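# Rehang a T-shirt properly on its hanger on the rack

## Task

The T-shirt currently dangles by one shoulder from a hanger; get it fully back on that same hanger. It must sit about centred, with the hook coming out through the neck opening, each end of the hanger tucked inside a shoulder, and the outermost third of both hanger arms under fabric. At the end that hanger has to hang level and motionless on the rail, close to perpendicular to it. Every other hanger must still be on the rail at the end, and the rack, which is free-standing, must be upright and close to its starting spot.

## Robot and tools

Robot: two 6-joint arms, left_arm and right_arm, each with a parallel two-finger gripper. Calibrated bases in the scene frame: left_arm at (-0.002, +0.358, +0.024) m, right_arm at (+0.001, -0.241, +0.048) m, both nearly unrotated. Scene frame: origin at table-top height midway between the nominal bases, +z up, +x out over the table, left_arm on the +y side (arm names do not match image sides).

Joint order per arm: waist (joint1), shoulder (joint2), elbow (joint3), wrist pitch (joint4), wrist yaw (joint5), wrist roll (joint6). The shoulder is sign-reversed relative to the URDF in everything sent and reported; its stated range 0.000 to 3.142 therefore reads as -3.142 to 0.000 in your numbers. Other ranges (rad): waist -2.618 to 3.054, elbow 0.000 to 3.142, wrist pitch -1.571 to 1.571, wrist yaw -1.571 to 1.571, wrist roll -2.094 to 2.094. True ends may differ by up to 0.059 rad.

The row: every motion command uses rows of 14 numbers in [-1, 1], always covering both arms: left waist, shoulder, elbow, wrist pitch, wrist yaw, wrist roll, left opening, then the same seven for right_arm. The six joint numbers per arm are offsets, not poses: scaled so 1.0 equals 1.202 rad (waist), 1.258 (shoulder), 1.238 (elbow), 2.073 (wrist pitch), 2.022 (wrist yaw and roll), and counted from that arm's Joint targets as they were when the action or move began (not from the previous row). Sending the same offset again moves further; 0 keeps the current targets. The opening number is absolute: +1 fully open, -1 closed. To leave a gripper unchanged, resend its current command, since 0 means half-open. An action is rejected for both arms if a joint would go more than 0.059 rad beyond its range.

Tools:
- execute_actions(actions, cameras): actions is a list of actions; each action is a list of up to 15 rows, one per 1/30 s control step, making 0.5 s; a short action repeats its last row. Empty list just reports state and images.
- move(target, speed, blend, opening_speed, blocking, cameras): target is one 14-number row or a list of up to 15 rows (differing only in joint offsets), every one offset from the same Joint targets. All joints travel together, so the hand follows a curve. speed: rad/s of the joint with the longest travel, 0.01 to 2, default 0.5; one value or one per target. blend: rad, rounds corners at intermediate targets. opening_speed: gripper change per second on the -1..+1 scale, at least 0.2; otherwise opening is applied at once. blocking=false returns after about 0.5 s while the move continues; then call wait or stop before any other motion command. Moves do not avoid obstacles or the other arm; faster moves and targets set deeper past contact hit and press harder.
- wait(seconds 0 to 10, cameras): lets time pass holding the last command; ends early if a running move finishes.
- stop(): brakes a running move; needs some stopping distance.
- zoom_image(camera, region [x0, y0, x1, y1] in pixels, at most 504x504): closer look at the latest image of a camera included in the last result.
- read_manual(section): licence texts only.
- finished_scene(scene, chance_done 1 to 99): ends the current scene irreversibly; the goal must hold with the robot not touching anything.
Cameras: cam_head_left, cam_head_right, cam_high, cam_low, cam_left_wrist, cam_right_wrist, each 672x504. cameras=[] returns none, null or ["all"] returns all; an unknown name voids the call.

Results: end_effector_position (m) and end_effector_quat_wxyz in the scene frame; position is the point between the pads, about 1 cm short of the tips; fingers point along the gripper +z and close along its y. Printed positions may be off, especially far out. Joint positions and Joint velocities per arm list the six joints then pad gap (m; 0.094 fully open). Joint targets are the base for your next offsets. Tool commands show gripper commands. grip_measured uses the opening scale; it reads slightly wide when empty and narrower than a squeezed part. Joint torques: positive toward larger angle; joints 1-3 wrap at ±28 N m. Step readings list joint positions at some steps for execute_actions; HELD marks steps where an arm's row was held back. "joint sent to its limit" means a joint was clipped at its end; "joint command not followed" means the clearance check altered targets (it does not keep the grippers apart). The move: line reports the ending (done, off_target when resting more than 0.035 rad off, moving, held, fault), limits=held, and each lagging arm's worst joint.

Motion limits: joint speed is capped, targets stay within a per-joint lead of measured angles (0.202 waist, 0.258 shoulder, 0.238 elbow, 0.573 wrist pitch, 0.522 wrist yaw/roll), and targets that would shift the gripper over 100 mm are scaled back. Unfinished motion must be recommanded from Joint targets. If an arm is pushed away or is pressing on something, command targets back past its measured positions.

Avoid: dropping or flinging items, letting go of swinging parts, fast impacts, hard presses, arm-on-arm collisions (can end the scene in failure), anything leaving the table, and knocking hangers off the rail or tipping or shifting the rack. Brief external tugs may occur. Holding loads, long reach, or pushing at an unreachable pose heats motors; MOTOR HOT warns at 75 °C, at 90 °C the arm folds and idles, at 100 °C it goes limp. Idle time while thinking also lets a running move continue.

Each tool is called after ">>>" by a JSON object that holds its "api" and its "payload", one argument or row to a line.

## Session

>>> {"api": "execute_actions", "payload": {
  "actions": []
}}

Scene clock: 0.00 s.
left_arm: end_effector_position=(+0.3798, +0.3566, +0.4303) grip_measured=+1.000 end_effector_quat_wxyz=(+0.705, +0.002, +0.709, -0.004) | right_arm: end_effector_position=(+0.3824, -0.2357, +0.4538) grip_measured=+1.000 end_effector_quat_wxyz=(+0.705, -0.004, +0.709, +0.002)
Joint names: [waist, shoulder, elbow, wrist pitch, wrist yaw, wrist roll]
Joint positions: left_arm=[0 -1.047 1.047 -0.006 0.004 -0.003 0.094] | right_arm=[0 -1.047 1.047 -0.005 0.005 -0.003 0.094]
Joint velocities: left_arm=[0.007 -0.007 -0.027 0.037 0.022 0.066 0] | right_arm=[-0.002 0.002 0.002 -0.007 0.066 -0.007 0]
Joint torques (N m): no reading
Motor temperatures (°C): left_arm=[29 37 39 37 29 27 28] | right_arm=[26 35 34 35 29 32 28]
Heat: left arm: 39 °C; right arm: 35 °C.
Joint targets: left_arm=[0.000 -1.042 1.050 -0.014 0.000 0.001] | right_arm=[0.000 -1.038 1.062 0.009 0.000 0.001]
Tool commands: left_gripper/opening=+1.0 right_gripper/opening=+1.0

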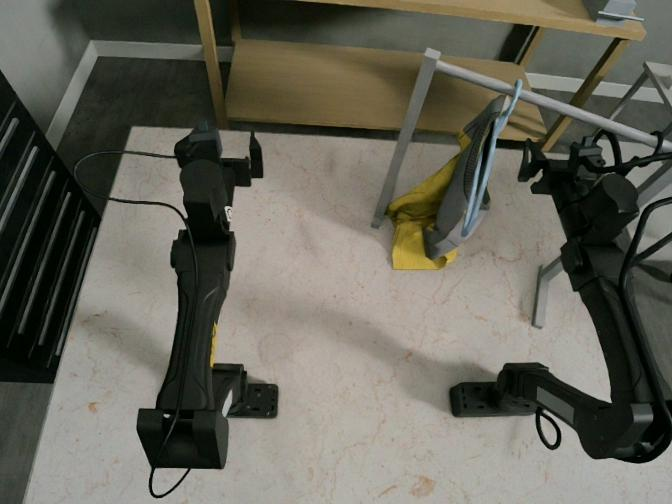

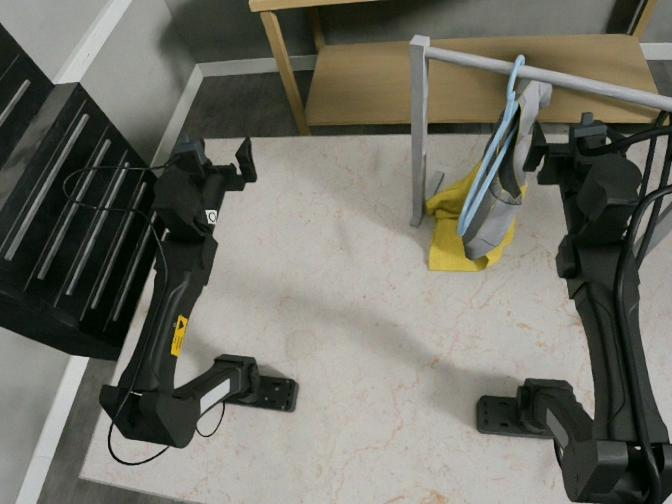

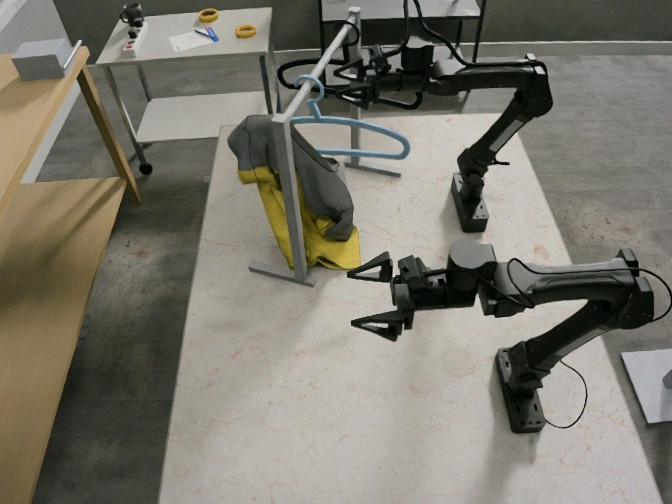

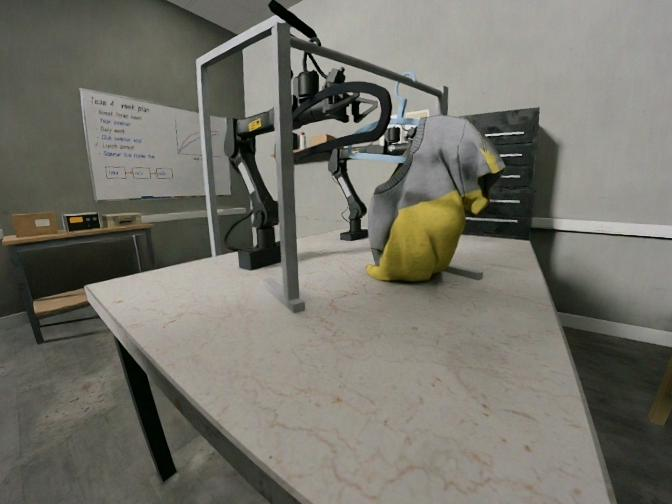

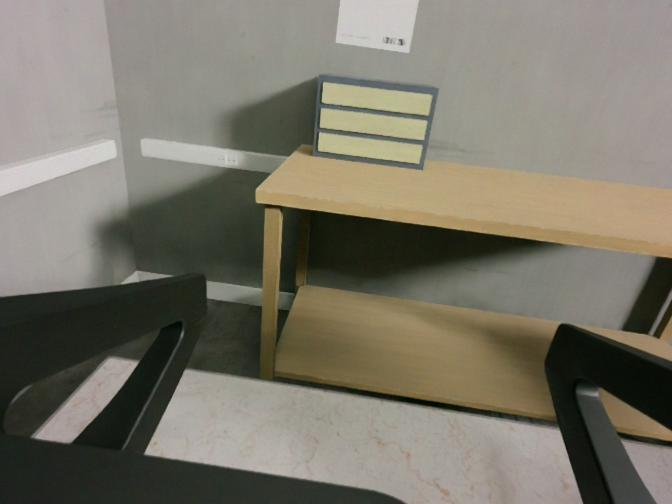

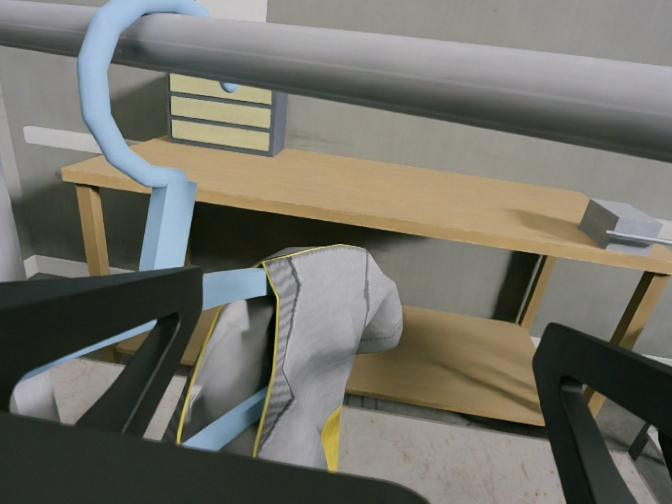

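>>> {"api": "zoom_image", "payload": {
  "camera": "cam_head_left",
  "region": [370, 30, 572, 290]
}}

>>> {"api": "zoom_image", "payload": {
  "camera": "cam_head_right",
  "region": [400, 30, 602, 290]
}}

>>> {"api": "zoom_image", "payload": {
  "camera": "cam_high",
  "region": [200, 50, 440, 300]
}}

>>> {"api": "zoom_image", "payload": {
  "camera": "cam_low",
  "region": [330, 50, 530, 300]
}}

>>> {"api": "zoom_image", "payload": {
  "camera": "cam_right_wrist",
  "region": [0, 0, 504, 504]
}}

Scaled by 1.938 from the camera's 672x504 image, which has a finer 960x720 frame.

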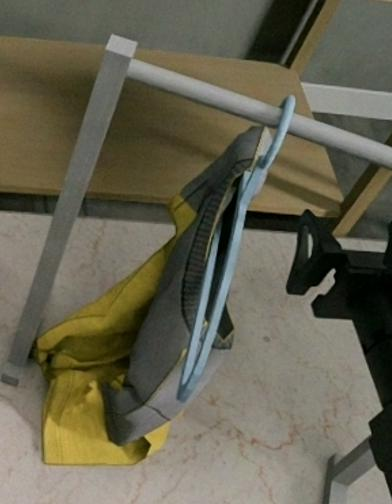

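Scaled by 1.938 from the camera's 672x504 image, which has a finer 960x720 frame.

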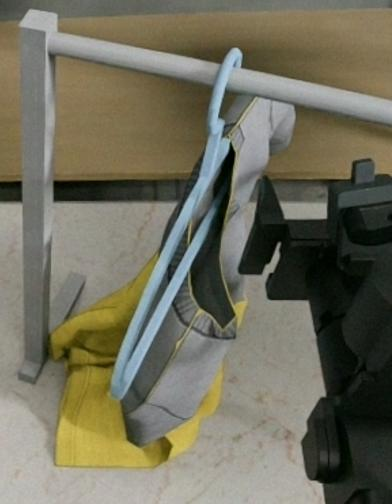

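Scaled by 2.016 from the camera's 672x504 image, which has a finer 960x720 frame.

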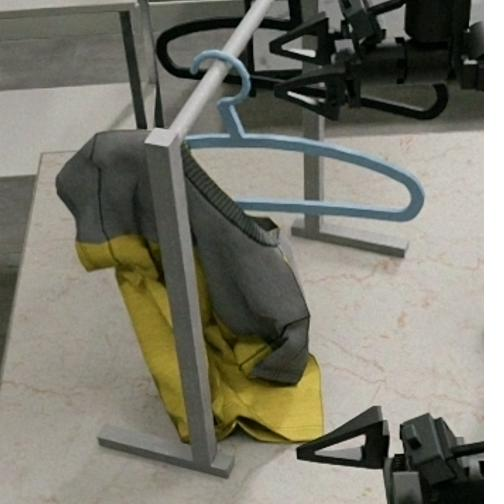

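Scaled by 2.016 from the camera's 672x504 image, which has a finer 960x720 frame.

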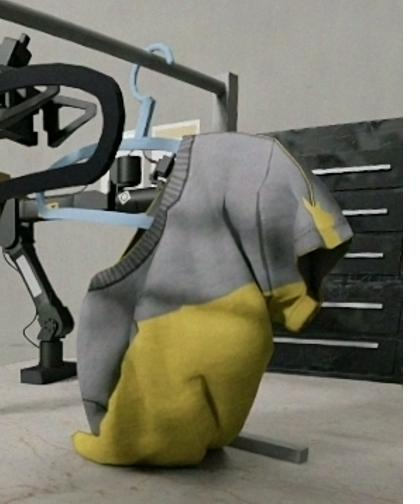

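Scaled by 1.000.

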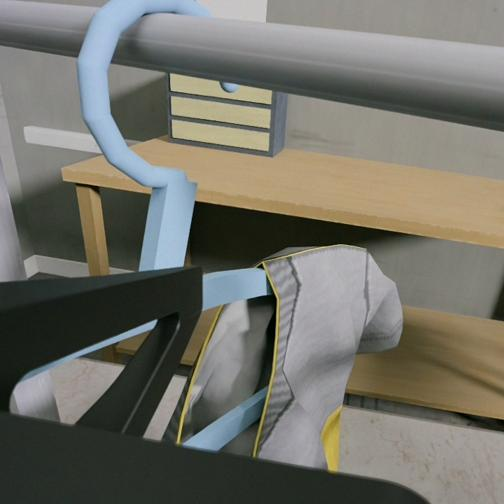

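>>> {"api": "move", "payload": {
  "target": [-0.653,0.276,-0.119,-0.09,0,0,1,0,0.276,-0.119,-0.09,0,0,1],
  "speed": 0.8
}}

Scene clock: 3.50 s.
left_arm: end_effector_position=(+0.2050, +0.1522, +0.4460) grip_measured=+1.000 end_effector_quat_wxyz=(+0.677, +0.260, +0.628, -0.282) | right_arm: end_effector_position=(+0.2905, -0.2366, +0.4707) grip_measured=+1.000 end_effector_quat_wxyz=(+0.734, -0.004, +0.679, +0.002)
Joint names: [waist, shoulder, elbow, wrist pitch, wrist yaw, wrist roll]
Joint positions: left_arm=[-0.781 -0.702 0.928 -0.15 0.003 -0.003 0.094] | right_arm=[0 -0.696 0.93 -0.156 0.004 -0.003 0.094]
Joint velocities: left_arm=[-0.002 -0.007 0.012 0.007 -0.022 0.007 0] | right_arm=[-0.002 0.007 0.007 0.007 -0.022 0.007 0]
Joint torques (N m): left_arm=[-0.27 -0.32 6.5 1.45 0.02 0.06] | right_arm=[-0.05 -0.68 4.85 1.13 0.01 -0.03]
Motor temperatures (°C): left_arm=[29 37 39 38 29 27 28] | right_arm=[26 35 34 36 29 32 28]
Heat: left arm: 39 °C; right arm: 36 °C.
Joint targets: left_arm=[-0.785 -0.695 0.902 -0.200 0.000 0.001] | right_arm=[0.000 -0.691 0.914 -0.178 0.000 0.001]
move: off_target (left_arm); left_arm: the wrist pitch is farthest, 0.051 rad from its target

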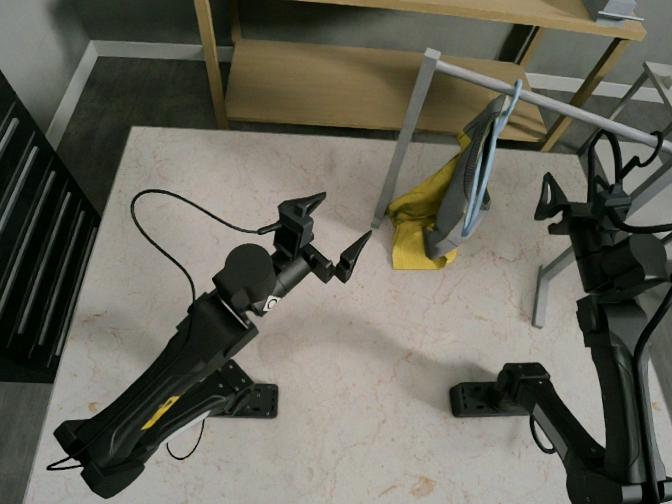

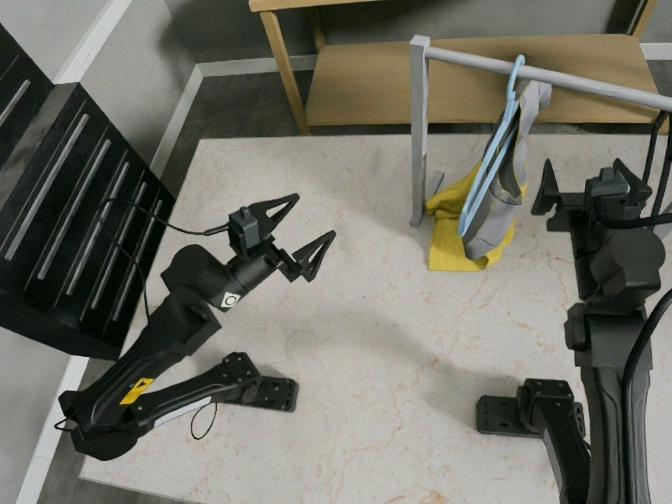

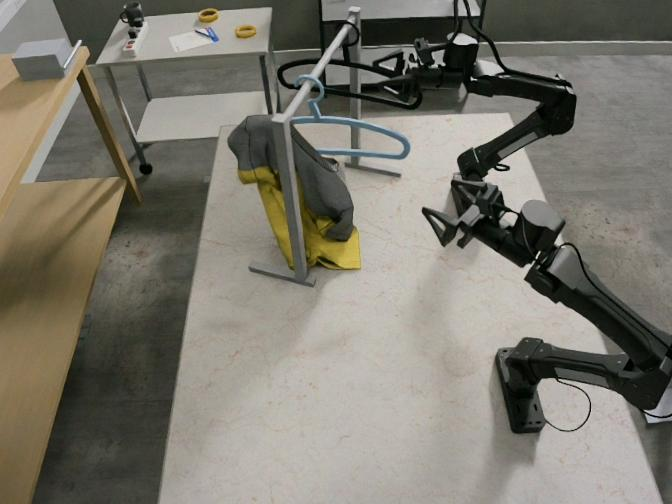

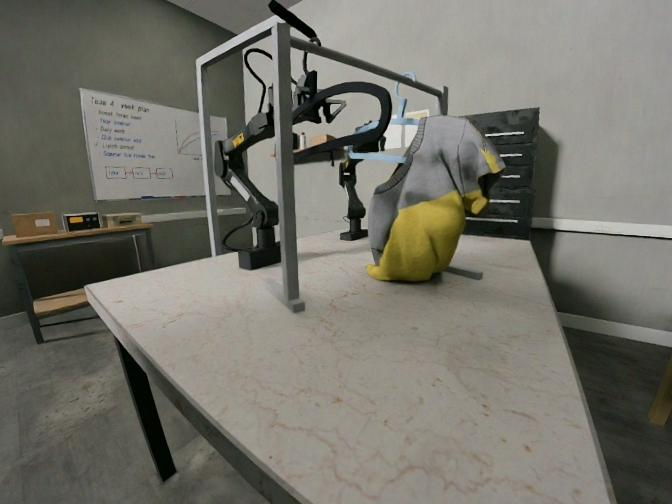

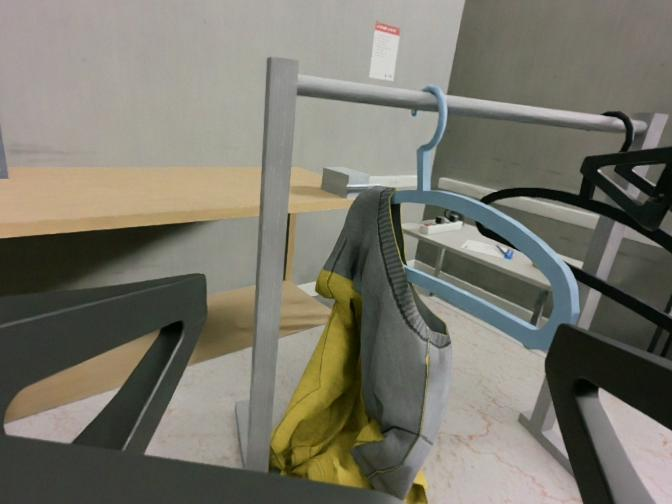

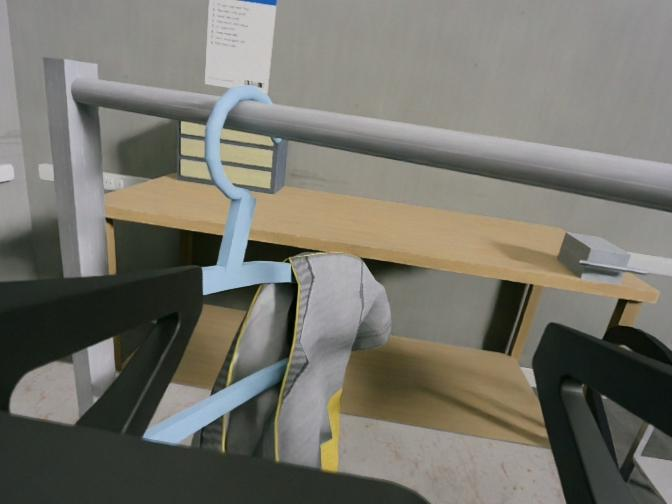

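>>> {"api": "move", "payload": {
  "target": [0,0,0,0,0,0,1,-0.2,0,0,-0.13,-0.15,0,1],
  "speed": 0.8,
  "cameras": ["cam_right_wrist"]
}}

>>> {"api": "zoom_image", "payload": {
  "camera": "cam_right_wrist",
  "region": [100, 0, 600, 504]
}}

Scene clock: 6.37 s.
left_arm: end_effector_position=(+0.2050, +0.1522, +0.4456) grip_measured=+1.000 end_effector_quat_wxyz=(+0.677, +0.260, +0.628, -0.282) | right_arm: end_effector_position=(+0.2840, -0.2514, +0.4057) grip_measured=+1.000 end_effector_quat_wxyz=(+0.639, -0.008, +0.768, +0.040)
Joint names: [waist, shoulder, elbow, wrist pitch, wrist yaw, wrist roll]
Joint positions: left_arm=[-0.781 -0.702 0.928 -0.151 0.003 -0.003 0.094] | right_arm=[-0.236 -0.696 0.93 -0.424 -0.291 -0.003 0.094]
Joint velocities: left_arm=[-0.002 0.012 -0.007 0.051 0.051 -0.11 0] | right_arm=[-0.007 0.012 -0.012 -0.081 -0.037 0.051 0]
Joint torques (N m): left_arm=[-0.42 -0.31 6.37 1.42 0.03 0.02] | right_arm=[-0.39 -0.64 4.88 1.13 -0.1 -0.03]
Motor temperatures (°C): left_arm=[29 37 39 38 29 27 28] | right_arm=[26 35 34 37 29 32 28]
Heat: left arm: 39 °C; right arm: 37 °C.
Joint targets: left_arm=[-0.785 -0.695 0.902 -0.200 0.000 0.001] | right_arm=[-0.241 -0.691 0.914 -0.448 -0.303 0.001]
move: off_target (left_arm); left_arm: the wrist pitch is farthest, 0.049 rad from its target
Images, in order (width x height): cam_right_wrist 672x504.

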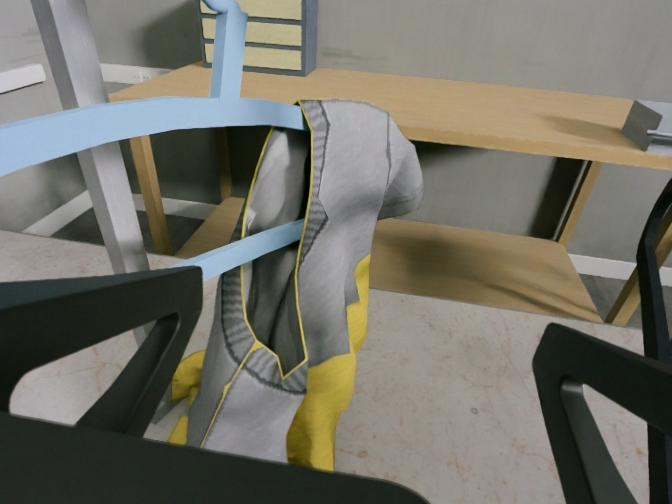

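Scaled by 1.000.

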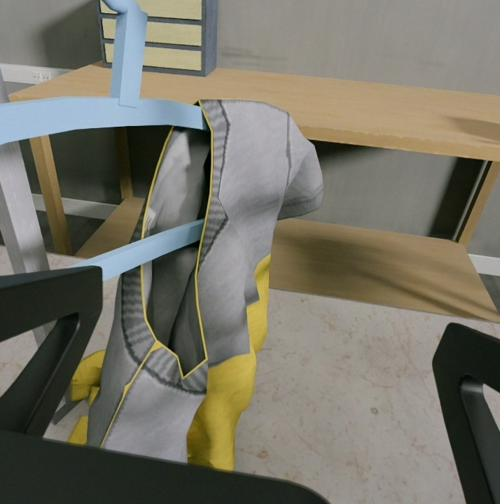

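>>> {"api": "move", "payload": {
  "target": [0,0,0,-0.1,0,0,1,0,0,0,0,0,0,1],
  "cameras": ["cam_left_wrist","cam_right_wrist","cam_high","cam_head_left"]
}}

>>> {"api": "zoom_image", "payload": {
  "camera": "cam_left_wrist",
  "region": [240, 0, 660, 420]
}}

Scene clock: 9.10 s.
left_arm: end_effector_position=(+0.2042, +0.1534, +0.3946) grip_measured=+1.000 end_effector_quat_wxyz=(+0.609, +0.287, +0.695, -0.253) | right_arm: end_effector_position=(+0.2840, -0.2514, +0.4054) grip_measured=+1.000 end_effector_quat_wxyz=(+0.638, -0.008, +0.769, +0.040)
Joint names: [waist, shoulder, elbow, wrist pitch, wrist yaw, wrist roll]
Joint positions: left_arm=[-0.781 -0.702 0.928 -0.357 0.001 -0.003 0.094] | right_arm=[-0.236 -0.696 0.93 -0.426 -0.291 -0.003 0.094]
Joint velocities: left_arm=[-0.002 0.007 0.002 -0.022 0.007 0.007 0] | right_arm=[0.007 -0.017 -0.002 -0.066 -0.051 0.066 0]
Joint torques (N m): left_arm=[-0.4 -0.23 6.41 1.45 0.03 0.06] | right_arm=[-0.4 -0.64 4.88 1.15 -0.1 -0.03]
Motor temperatures (°C): left_arm=[29 37 39 38 29 27 28] | right_arm=[26 35 34 37 29 32 28]
Heat: left arm: 39 °C; right arm: 37 °C.
Joint targets: left_arm=[-0.785 -0.695 0.902 -0.408 0.000 0.001] | right_arm=[-0.241 -0.691 0.914 -0.448 -0.303 0.001]
move: off_target (left_arm); left_arm: the wrist pitch is farthest, 0.050 rad from its target
Images, in order (width x height): cam_head_left 672x504, cam_high 672x504, cam_left_wrist 672x504, cam_right_wrist 672x504.

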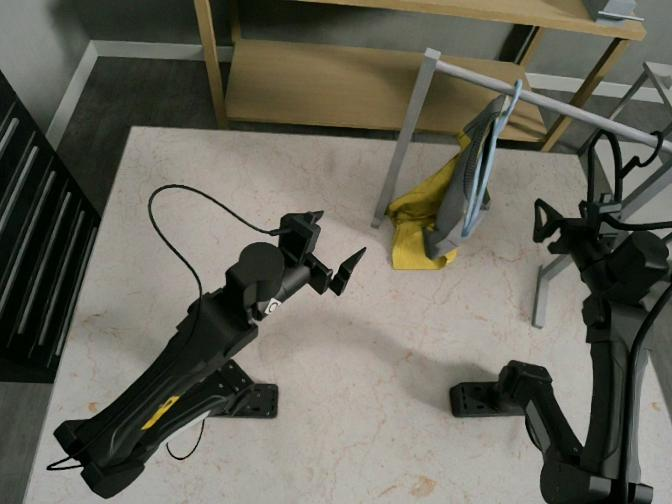

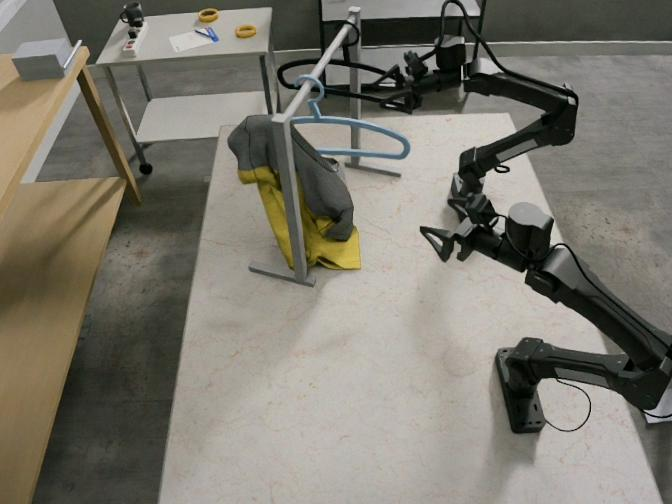

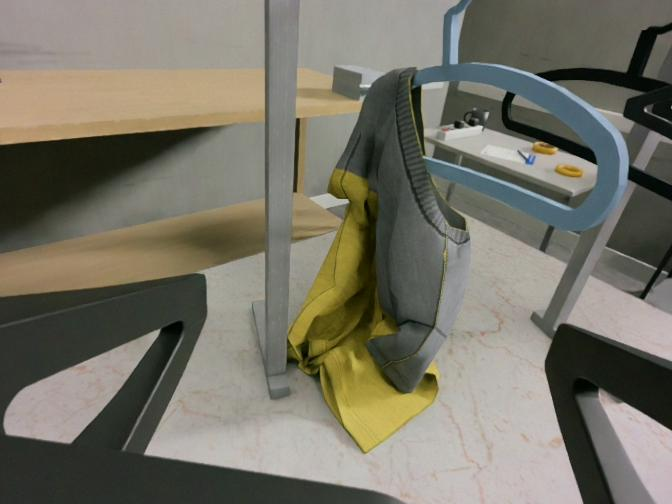

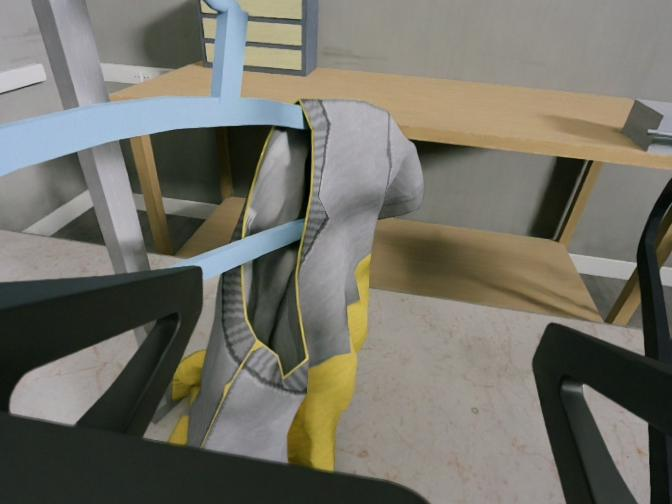

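Scaled by 1.200 from the camera's 672x504 image, which has a finer 960x720 frame.

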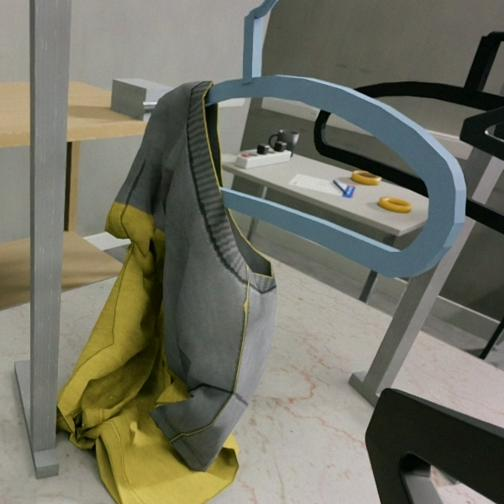

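>>> {"api": "move", "payload": {
  "target": [0,0,0,0,0,0,1,0,0,0,0.08,-0.22,0,1],
  "cameras": ["cam_right_wrist"]
}}

Scene clock: 12.83 s.
left_arm: end_effector_position=(+0.2040, +0.1533, +0.3946) grip_measured=+1.000 end_effector_quat_wxyz=(+0.609, +0.287, +0.695, -0.254) | right_arm: end_effector_position=(+0.2649, -0.1768, +0.4327) grip_measured=+1.000 end_effector_quat_wxyz=(+0.655, -0.165, +0.712, +0.193)
Joint names: [waist, shoulder, elbow, wrist pitch, wrist yaw, wrist roll]
Joint positions: left_arm=[-0.781 -0.702 0.928 -0.357 0.003 -0.003 0.094] | right_arm=[-0.236 -0.696 0.93 -0.326 -0.736 -0.003 0.094]
Joint velocities: left_arm=[-0.002 -0.002 -0.022 -0.007 -0.051 -0.007 0] | right_arm=[-0.002 0.007 -0.007 0.022 -0.022 -0.051 0]
Joint torques (N m): left_arm=[-0.51 -0.28 6.48 1.5 0 0.02] | right_arm=[-0.38 -0.8 4.74 1.6 -0.09 -0.02]
Motor temperatures (°C): left_arm=[29 37 39 38 29 27 28] | right_arm=[26 35 34 37 29 32 28]
Heat: left arm: 39 °C; right arm: 37 °C.
Joint targets: left_arm=[-0.785 -0.695 0.902 -0.408 0.000 0.001] | right_arm=[-0.241 -0.691 0.914 -0.282 -0.748 0.001]
move: off_target (left_arm, right_arm); left_arm: the wrist pitch is farthest, 0.051 rad from its target; right_arm: the wrist pitch is farthest, 0.044 rad from its target
Images, in order (width x height): cam_right_wrist 672x504.

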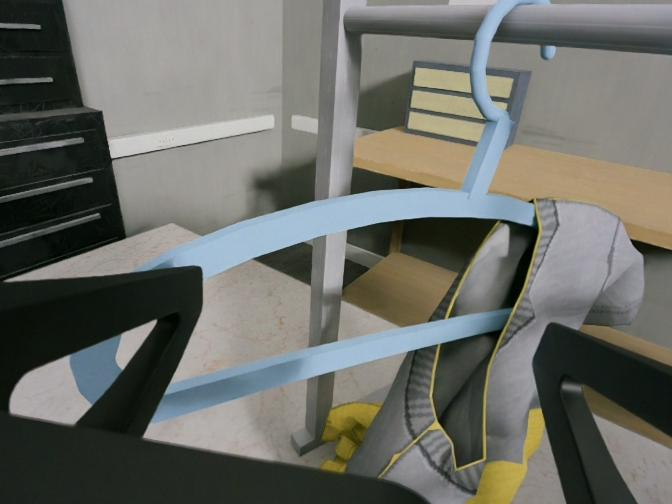

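>>> {"api": "move", "payload": {
  "target": [
    [0,0,0,0,0,0,1,0.05,0,0,0.03,0.261,0,1],
    [0,0,0,0,0,0,1,0.2,0.116,-0.402,0.0685,0.261,0,1]
  ],
  "speed": 0.7,
  "cameras": ["cam_left_wrist","cam_right_wrist","cam_head_left"]
}}

Scene clock: 19.03 s.
left_arm: end_effector_position=(+0.2038, +0.1531, +0.3943) grip_measured=+1.000 end_effector_quat_wxyz=(+0.608, +0.288, +0.695, -0.254) | right_arm: end_effector_position=(+0.2789, -0.1984, +0.2570) grip_measured=+1.000 end_effector_quat_wxyz=(+0.582, -0.069, +0.805, +0.091)
Joint names: [waist, shoulder, elbow, wrist pitch, wrist yaw, wrist roll]
Joint positions: left_arm=[-0.781 -0.702 0.928 -0.358 0.004 -0.003 0.094] | right_arm=[-0.005 -0.556 0.426 -0.19 -0.22 -0.003 0.094]
Joint velocities: left_arm=[-0.002 -0.007 -0.007 0.037 0.007 -0.037 0] | right_arm=[-0.007 -0.012 -0.007 -0.037 0.051 -0.066 0]
Joint torques (N m): left_arm=[-0.35 -0.12 6.28 1.43 0.01 0.01] | right_arm=[0.34 -0.23 5.93 1.78 0.03 -0.03]
Motor temperatures (°C): left_arm=[29 37 39 39 29 27 28] | right_arm=[26 35 34 39 29 32 28]
Heat: left arm: 39 °C; right arm: 39 °C.
Joint targets: left_arm=[-0.785 -0.695 0.902 -0.408 0.000 0.001] | right_arm=[0.000 -0.545 0.417 -0.140 -0.220 0.001]
move: off_target (left_arm, right_arm); left_arm: the wrist pitch is farthest, 0.050 rad from its target; right_arm: the wrist pitch is farthest, 0.050 rad from its target
Images, in order (width x height): cam_head_left 672x504, cam_left_wrist 672x504, cam_right_wrist 672x504.

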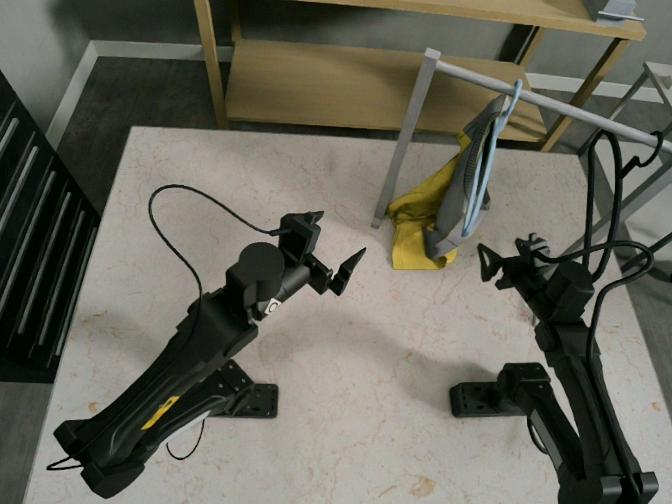

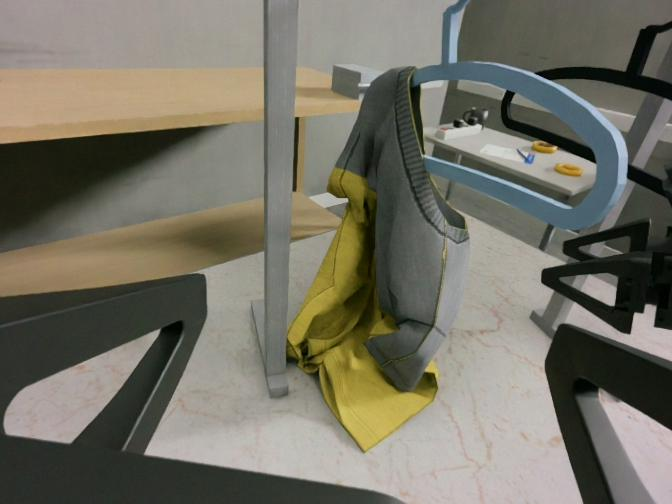

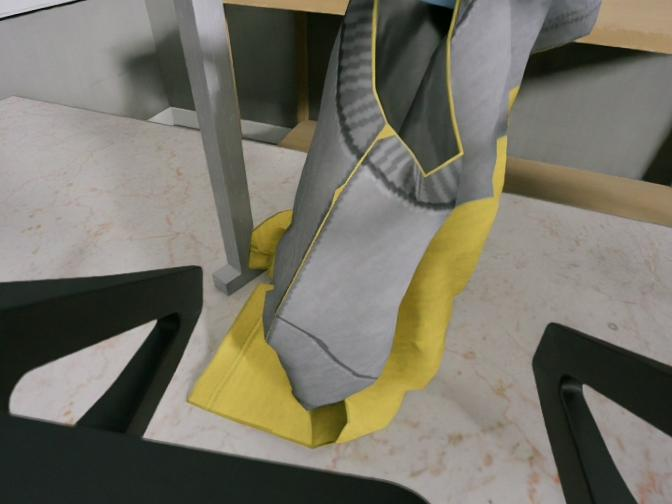

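>>> {"api": "move", "payload": {
  "target": [0,0,0,0,0,0,1,0.053,-0.447,0.057,0.241,0,0,1],
  "speed": 0.3,
  "cameras": ["cam_left_wrist","cam_right_wrist","cam_head_left"]
}}

>>> {"api": "zoom_image", "payload": {
  "camera": "cam_left_wrist",
  "region": [300, 60, 660, 420]
}}

Scene clock: 22.50 s.
left_arm: end_effector_position=(+0.2038, +0.1531, +0.3943) grip_measured=+1.000 end_effector_quat_wxyz=(+0.608, +0.288, +0.695, -0.254) | right_arm: end_effector_position=(+0.3582, -0.1752, +0.2158) grip_measured=+1.000 end_effector_quat_wxyz=(+0.566, -0.093, +0.812, +0.109)
Joint names: [waist, shoulder, elbow, wrist pitch, wrist yaw, wrist roll]
Joint positions: left_arm=[-0.781 -0.702 0.928 -0.358 0.004 -0.003 0.094] | right_arm=[0.058 -1.105 0.444 0.311 -0.22 -0.003 0.094]
Joint velocities: left_arm=[-0.007 0.007 -0.002 -0.007 0.022 -0.037 0] | right_arm=[-0.007 -0.002 0.002 0.022 -0.037 0.007 0]
Joint torques (N m): left_arm=[-0.35 -0.17 6.49 1.48 0 0.01] | right_arm=[0.44 2.28 9.46 1.8 0.03 -0.02]
Motor temperatures (°C): left_arm=[29 37 39 39 29 27 28] | right_arm=[26 35 34 39 29 32 28]
Heat: left arm: 39 °C; right arm: 39 °C.
Joint targets: left_arm=[-0.785 -0.695 0.902 -0.408 0.000 0.001] | right_arm=[0.064 -1.107 0.488 0.360 -0.220 0.001]
move: off_target (left_arm, right_arm); left_arm: the wrist pitch is farthest, 0.050 rad from its target; right_arm: the wrist pitch is farthest, 0.049 rad from its target
Images, in order (width x height): cam_head_left 672x504, cam_left_wrist 672x504, cam_right_wrist 672x504.

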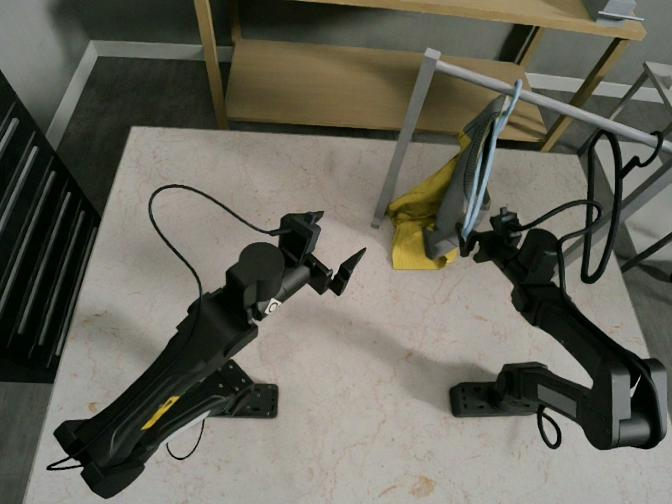

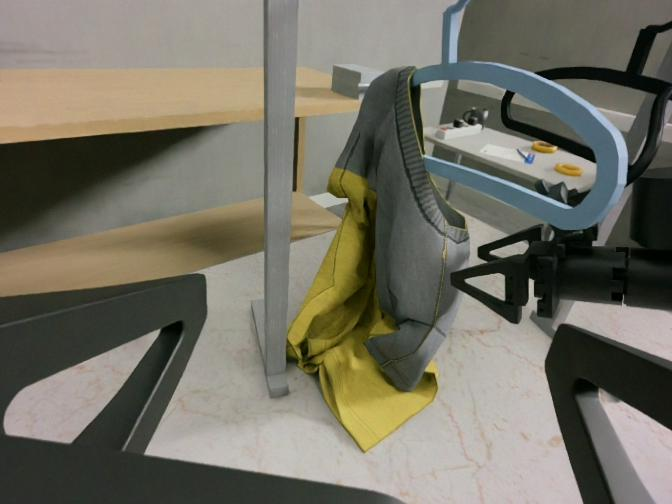

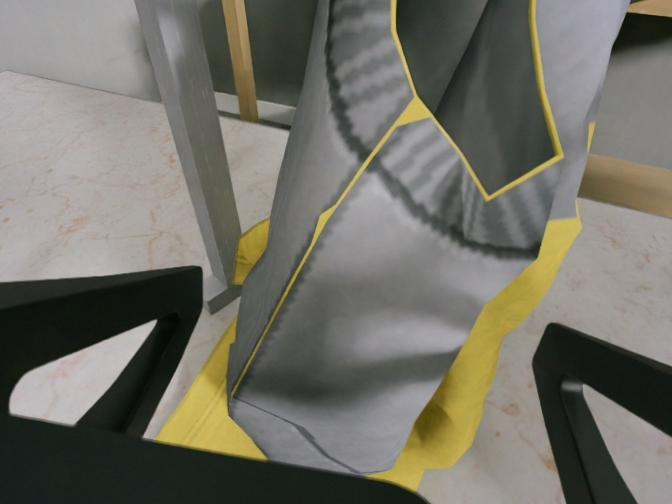

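Scaled by 1.400 from the camera's 672x504 image, which has a finer 960x720 frame.

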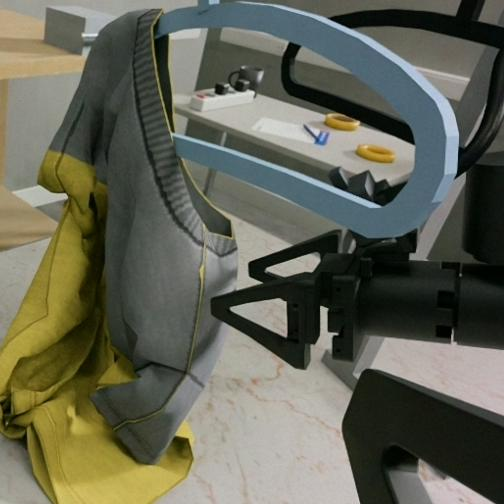

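>>> {"api": "move", "payload": {
  "target": [0,0,0,0,0,0,1,0.008,0.04,0,0.045,0,0,1],
  "speed": 0.3,
  "cameras": ["cam_left_wrist","cam_right_wrist"]
}}

>>> {"api": "zoom_image", "payload": {
  "camera": "cam_left_wrist",
  "region": [300, 60, 660, 420]
}}

Scene clock: 23.80 s.
left_arm: end_effector_position=(+0.2038, +0.1531, +0.3943) grip_measured=+1.000 end_effector_quat_wxyz=(+0.608, +0.288, +0.695, -0.254) | right_arm: end_effector_position=(+0.3622, -0.1715, +0.2477) grip_measured=+1.000 end_effector_quat_wxyz=(+0.615, -0.101, +0.774, +0.110)
Joint names: [waist, shoulder, elbow, wrist pitch, wrist yaw, wrist roll]
Joint positions: left_arm=[-0.781 -0.702 0.928 -0.358 0.004 -0.003 0.094] | right_arm=[0.067 -1.076 0.444 0.404 -0.22 -0.003 0.094]
Joint velocities: left_arm=[-0.002 0.002 0.002 0.022 -0.051 0.007 0] | right_arm=[0.007 -0.007 -0.007 0.022 -0.037 -0.066 0]
Joint torques (N m): left_arm=[-0.25 -0.2 6.48 1.48 0 0] | right_arm=[0.43 4.03 9.54 1.8 0.04 -0.03]
Motor temperatures (°C): left_arm=[29 37 39 39 29 27 28] | right_arm=[26 35 34 40 29 32 28]
Heat: left arm: 39 °C; right arm: 40 °C.
Joint targets: left_arm=[-0.785 -0.695 0.902 -0.408 0.000 0.001] | right_arm=[0.073 -1.057 0.488 0.453 -0.220 0.001]
move: off_target (left_arm, right_arm); left_arm: the wrist pitch is farthest, 0.050 rad from its target; right_arm: the wrist pitch is farthest, 0.049 rad from its target
Images, in order (width x height): cam_left_wrist 672x504, cam_right_wrist 672x504.

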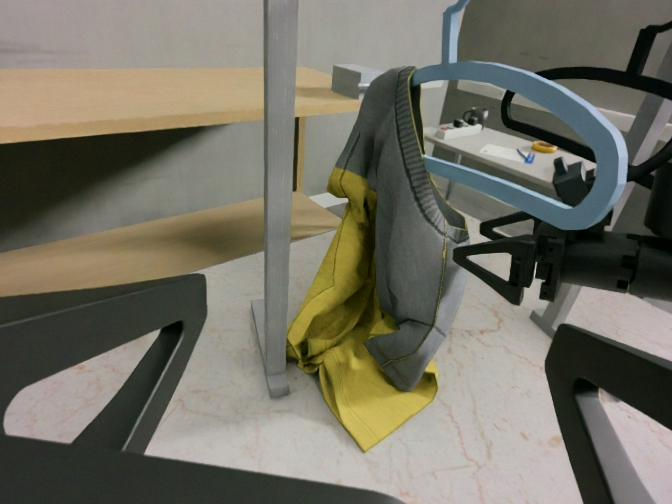

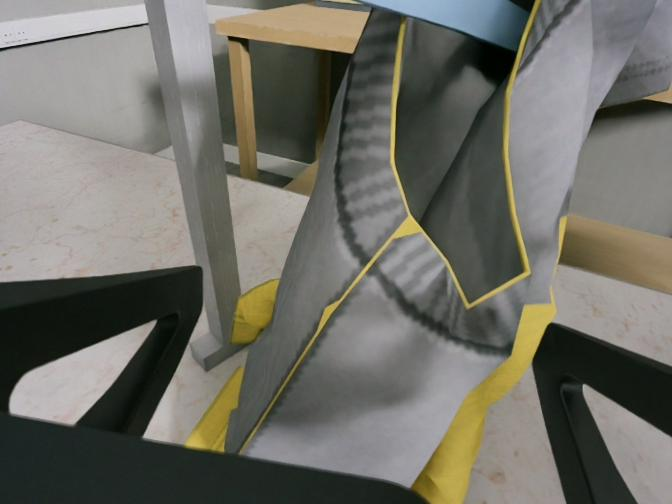

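Scaled by 1.400 from the camera's 672x504 image, which has a finer 960x720 frame.

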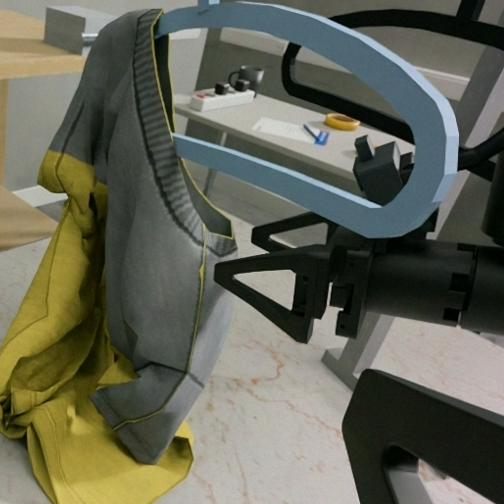

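>>> {"api": "move", "payload": {
  "target": [0,0,0,0,0,0,1,0,-0.01,0,0.0,0,0,-1],
  "opening_speed": 1.5,
  "cameras": ["cam_left_wrist","cam_right_wrist"]
}}

>>> {"api": "zoom_image", "payload": {
  "camera": "cam_left_wrist",
  "region": [300, 60, 660, 420]
}}

Scene clock: 25.57 s.
left_arm: end_effector_position=(+0.2038, +0.1531, +0.3943) grip_measured=+1.000 end_effector_quat_wxyz=(+0.608, +0.288, +0.695, -0.254) | right_arm: end_effector_position=(+0.3622, -0.1715, +0.2477) grip_measured=-0.990 end_effector_quat_wxyz=(+0.615, -0.101, +0.774, +0.110)
Joint names: [waist, shoulder, elbow, wrist pitch, wrist yaw, wrist roll]
Joint positions: left_arm=[-0.781 -0.702 0.928 -0.358 0.004 -0.003 0.094] | right_arm=[0.067 -1.076 0.444 0.404 -0.22 -0.003 0]
Joint velocities: left_arm=[0.002 -0.002 0.007 -0.066 -0.066 0.066 0] | right_arm=[0.002 0.012 -0.002 0.007 0.022 0.007 -0.001]
Joint torques (N m): left_arm=[-0.42 -0.21 6.37 1.47 0.01 0.07] | right_arm=[0.44 2.86 9.55 1.79 0.03 -0.03]
Motor temperatures (°C): left_arm=[29 37 39 39 29 27 28] | right_arm=[26 35 34 40 29 32 28]
Heat: left arm: 39 °C; right arm: 40 °C.
Joint targets: left_arm=[-0.785 -0.695 0.902 -0.408 0.000 0.001] | right_arm=[0.073 -1.069 0.488 0.453 -0.220 0.001]
move: off_target (left_arm, right_arm); left_arm: the wrist pitch is farthest, 0.050 rad from its target; right_arm: the wrist pitch is farthest, 0.049 rad from its target
Images, in order (width x height): cam_left_wrist 672x504, cam_right_wrist 672x504.

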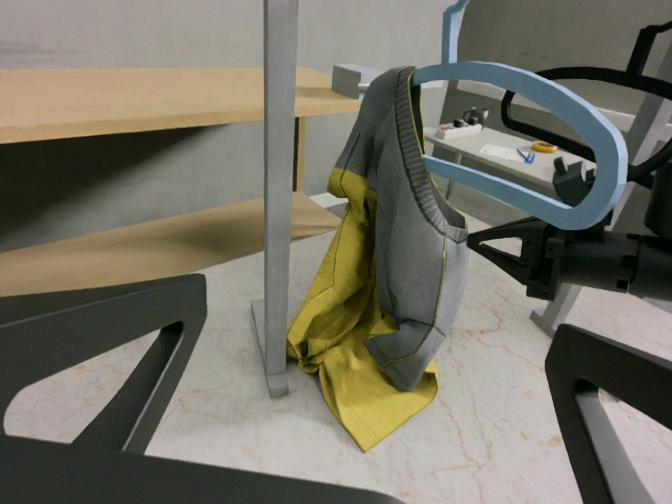

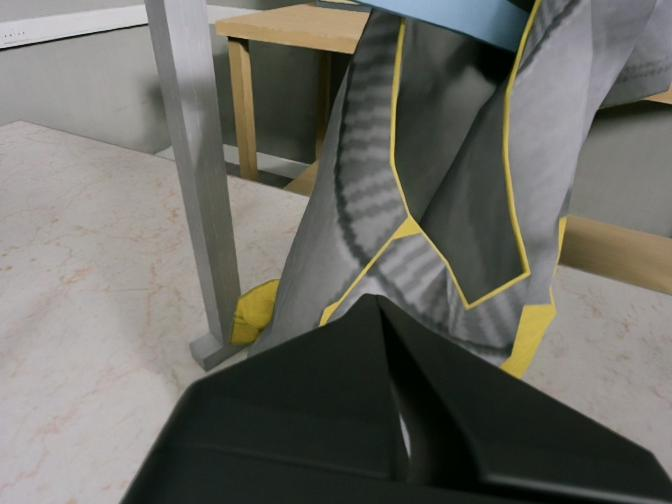

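Scaled by 1.400 from the camera's 672x504 image, which has a finer 960x720 frame.

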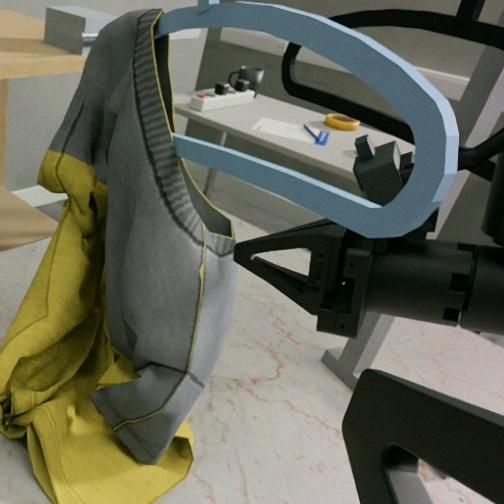

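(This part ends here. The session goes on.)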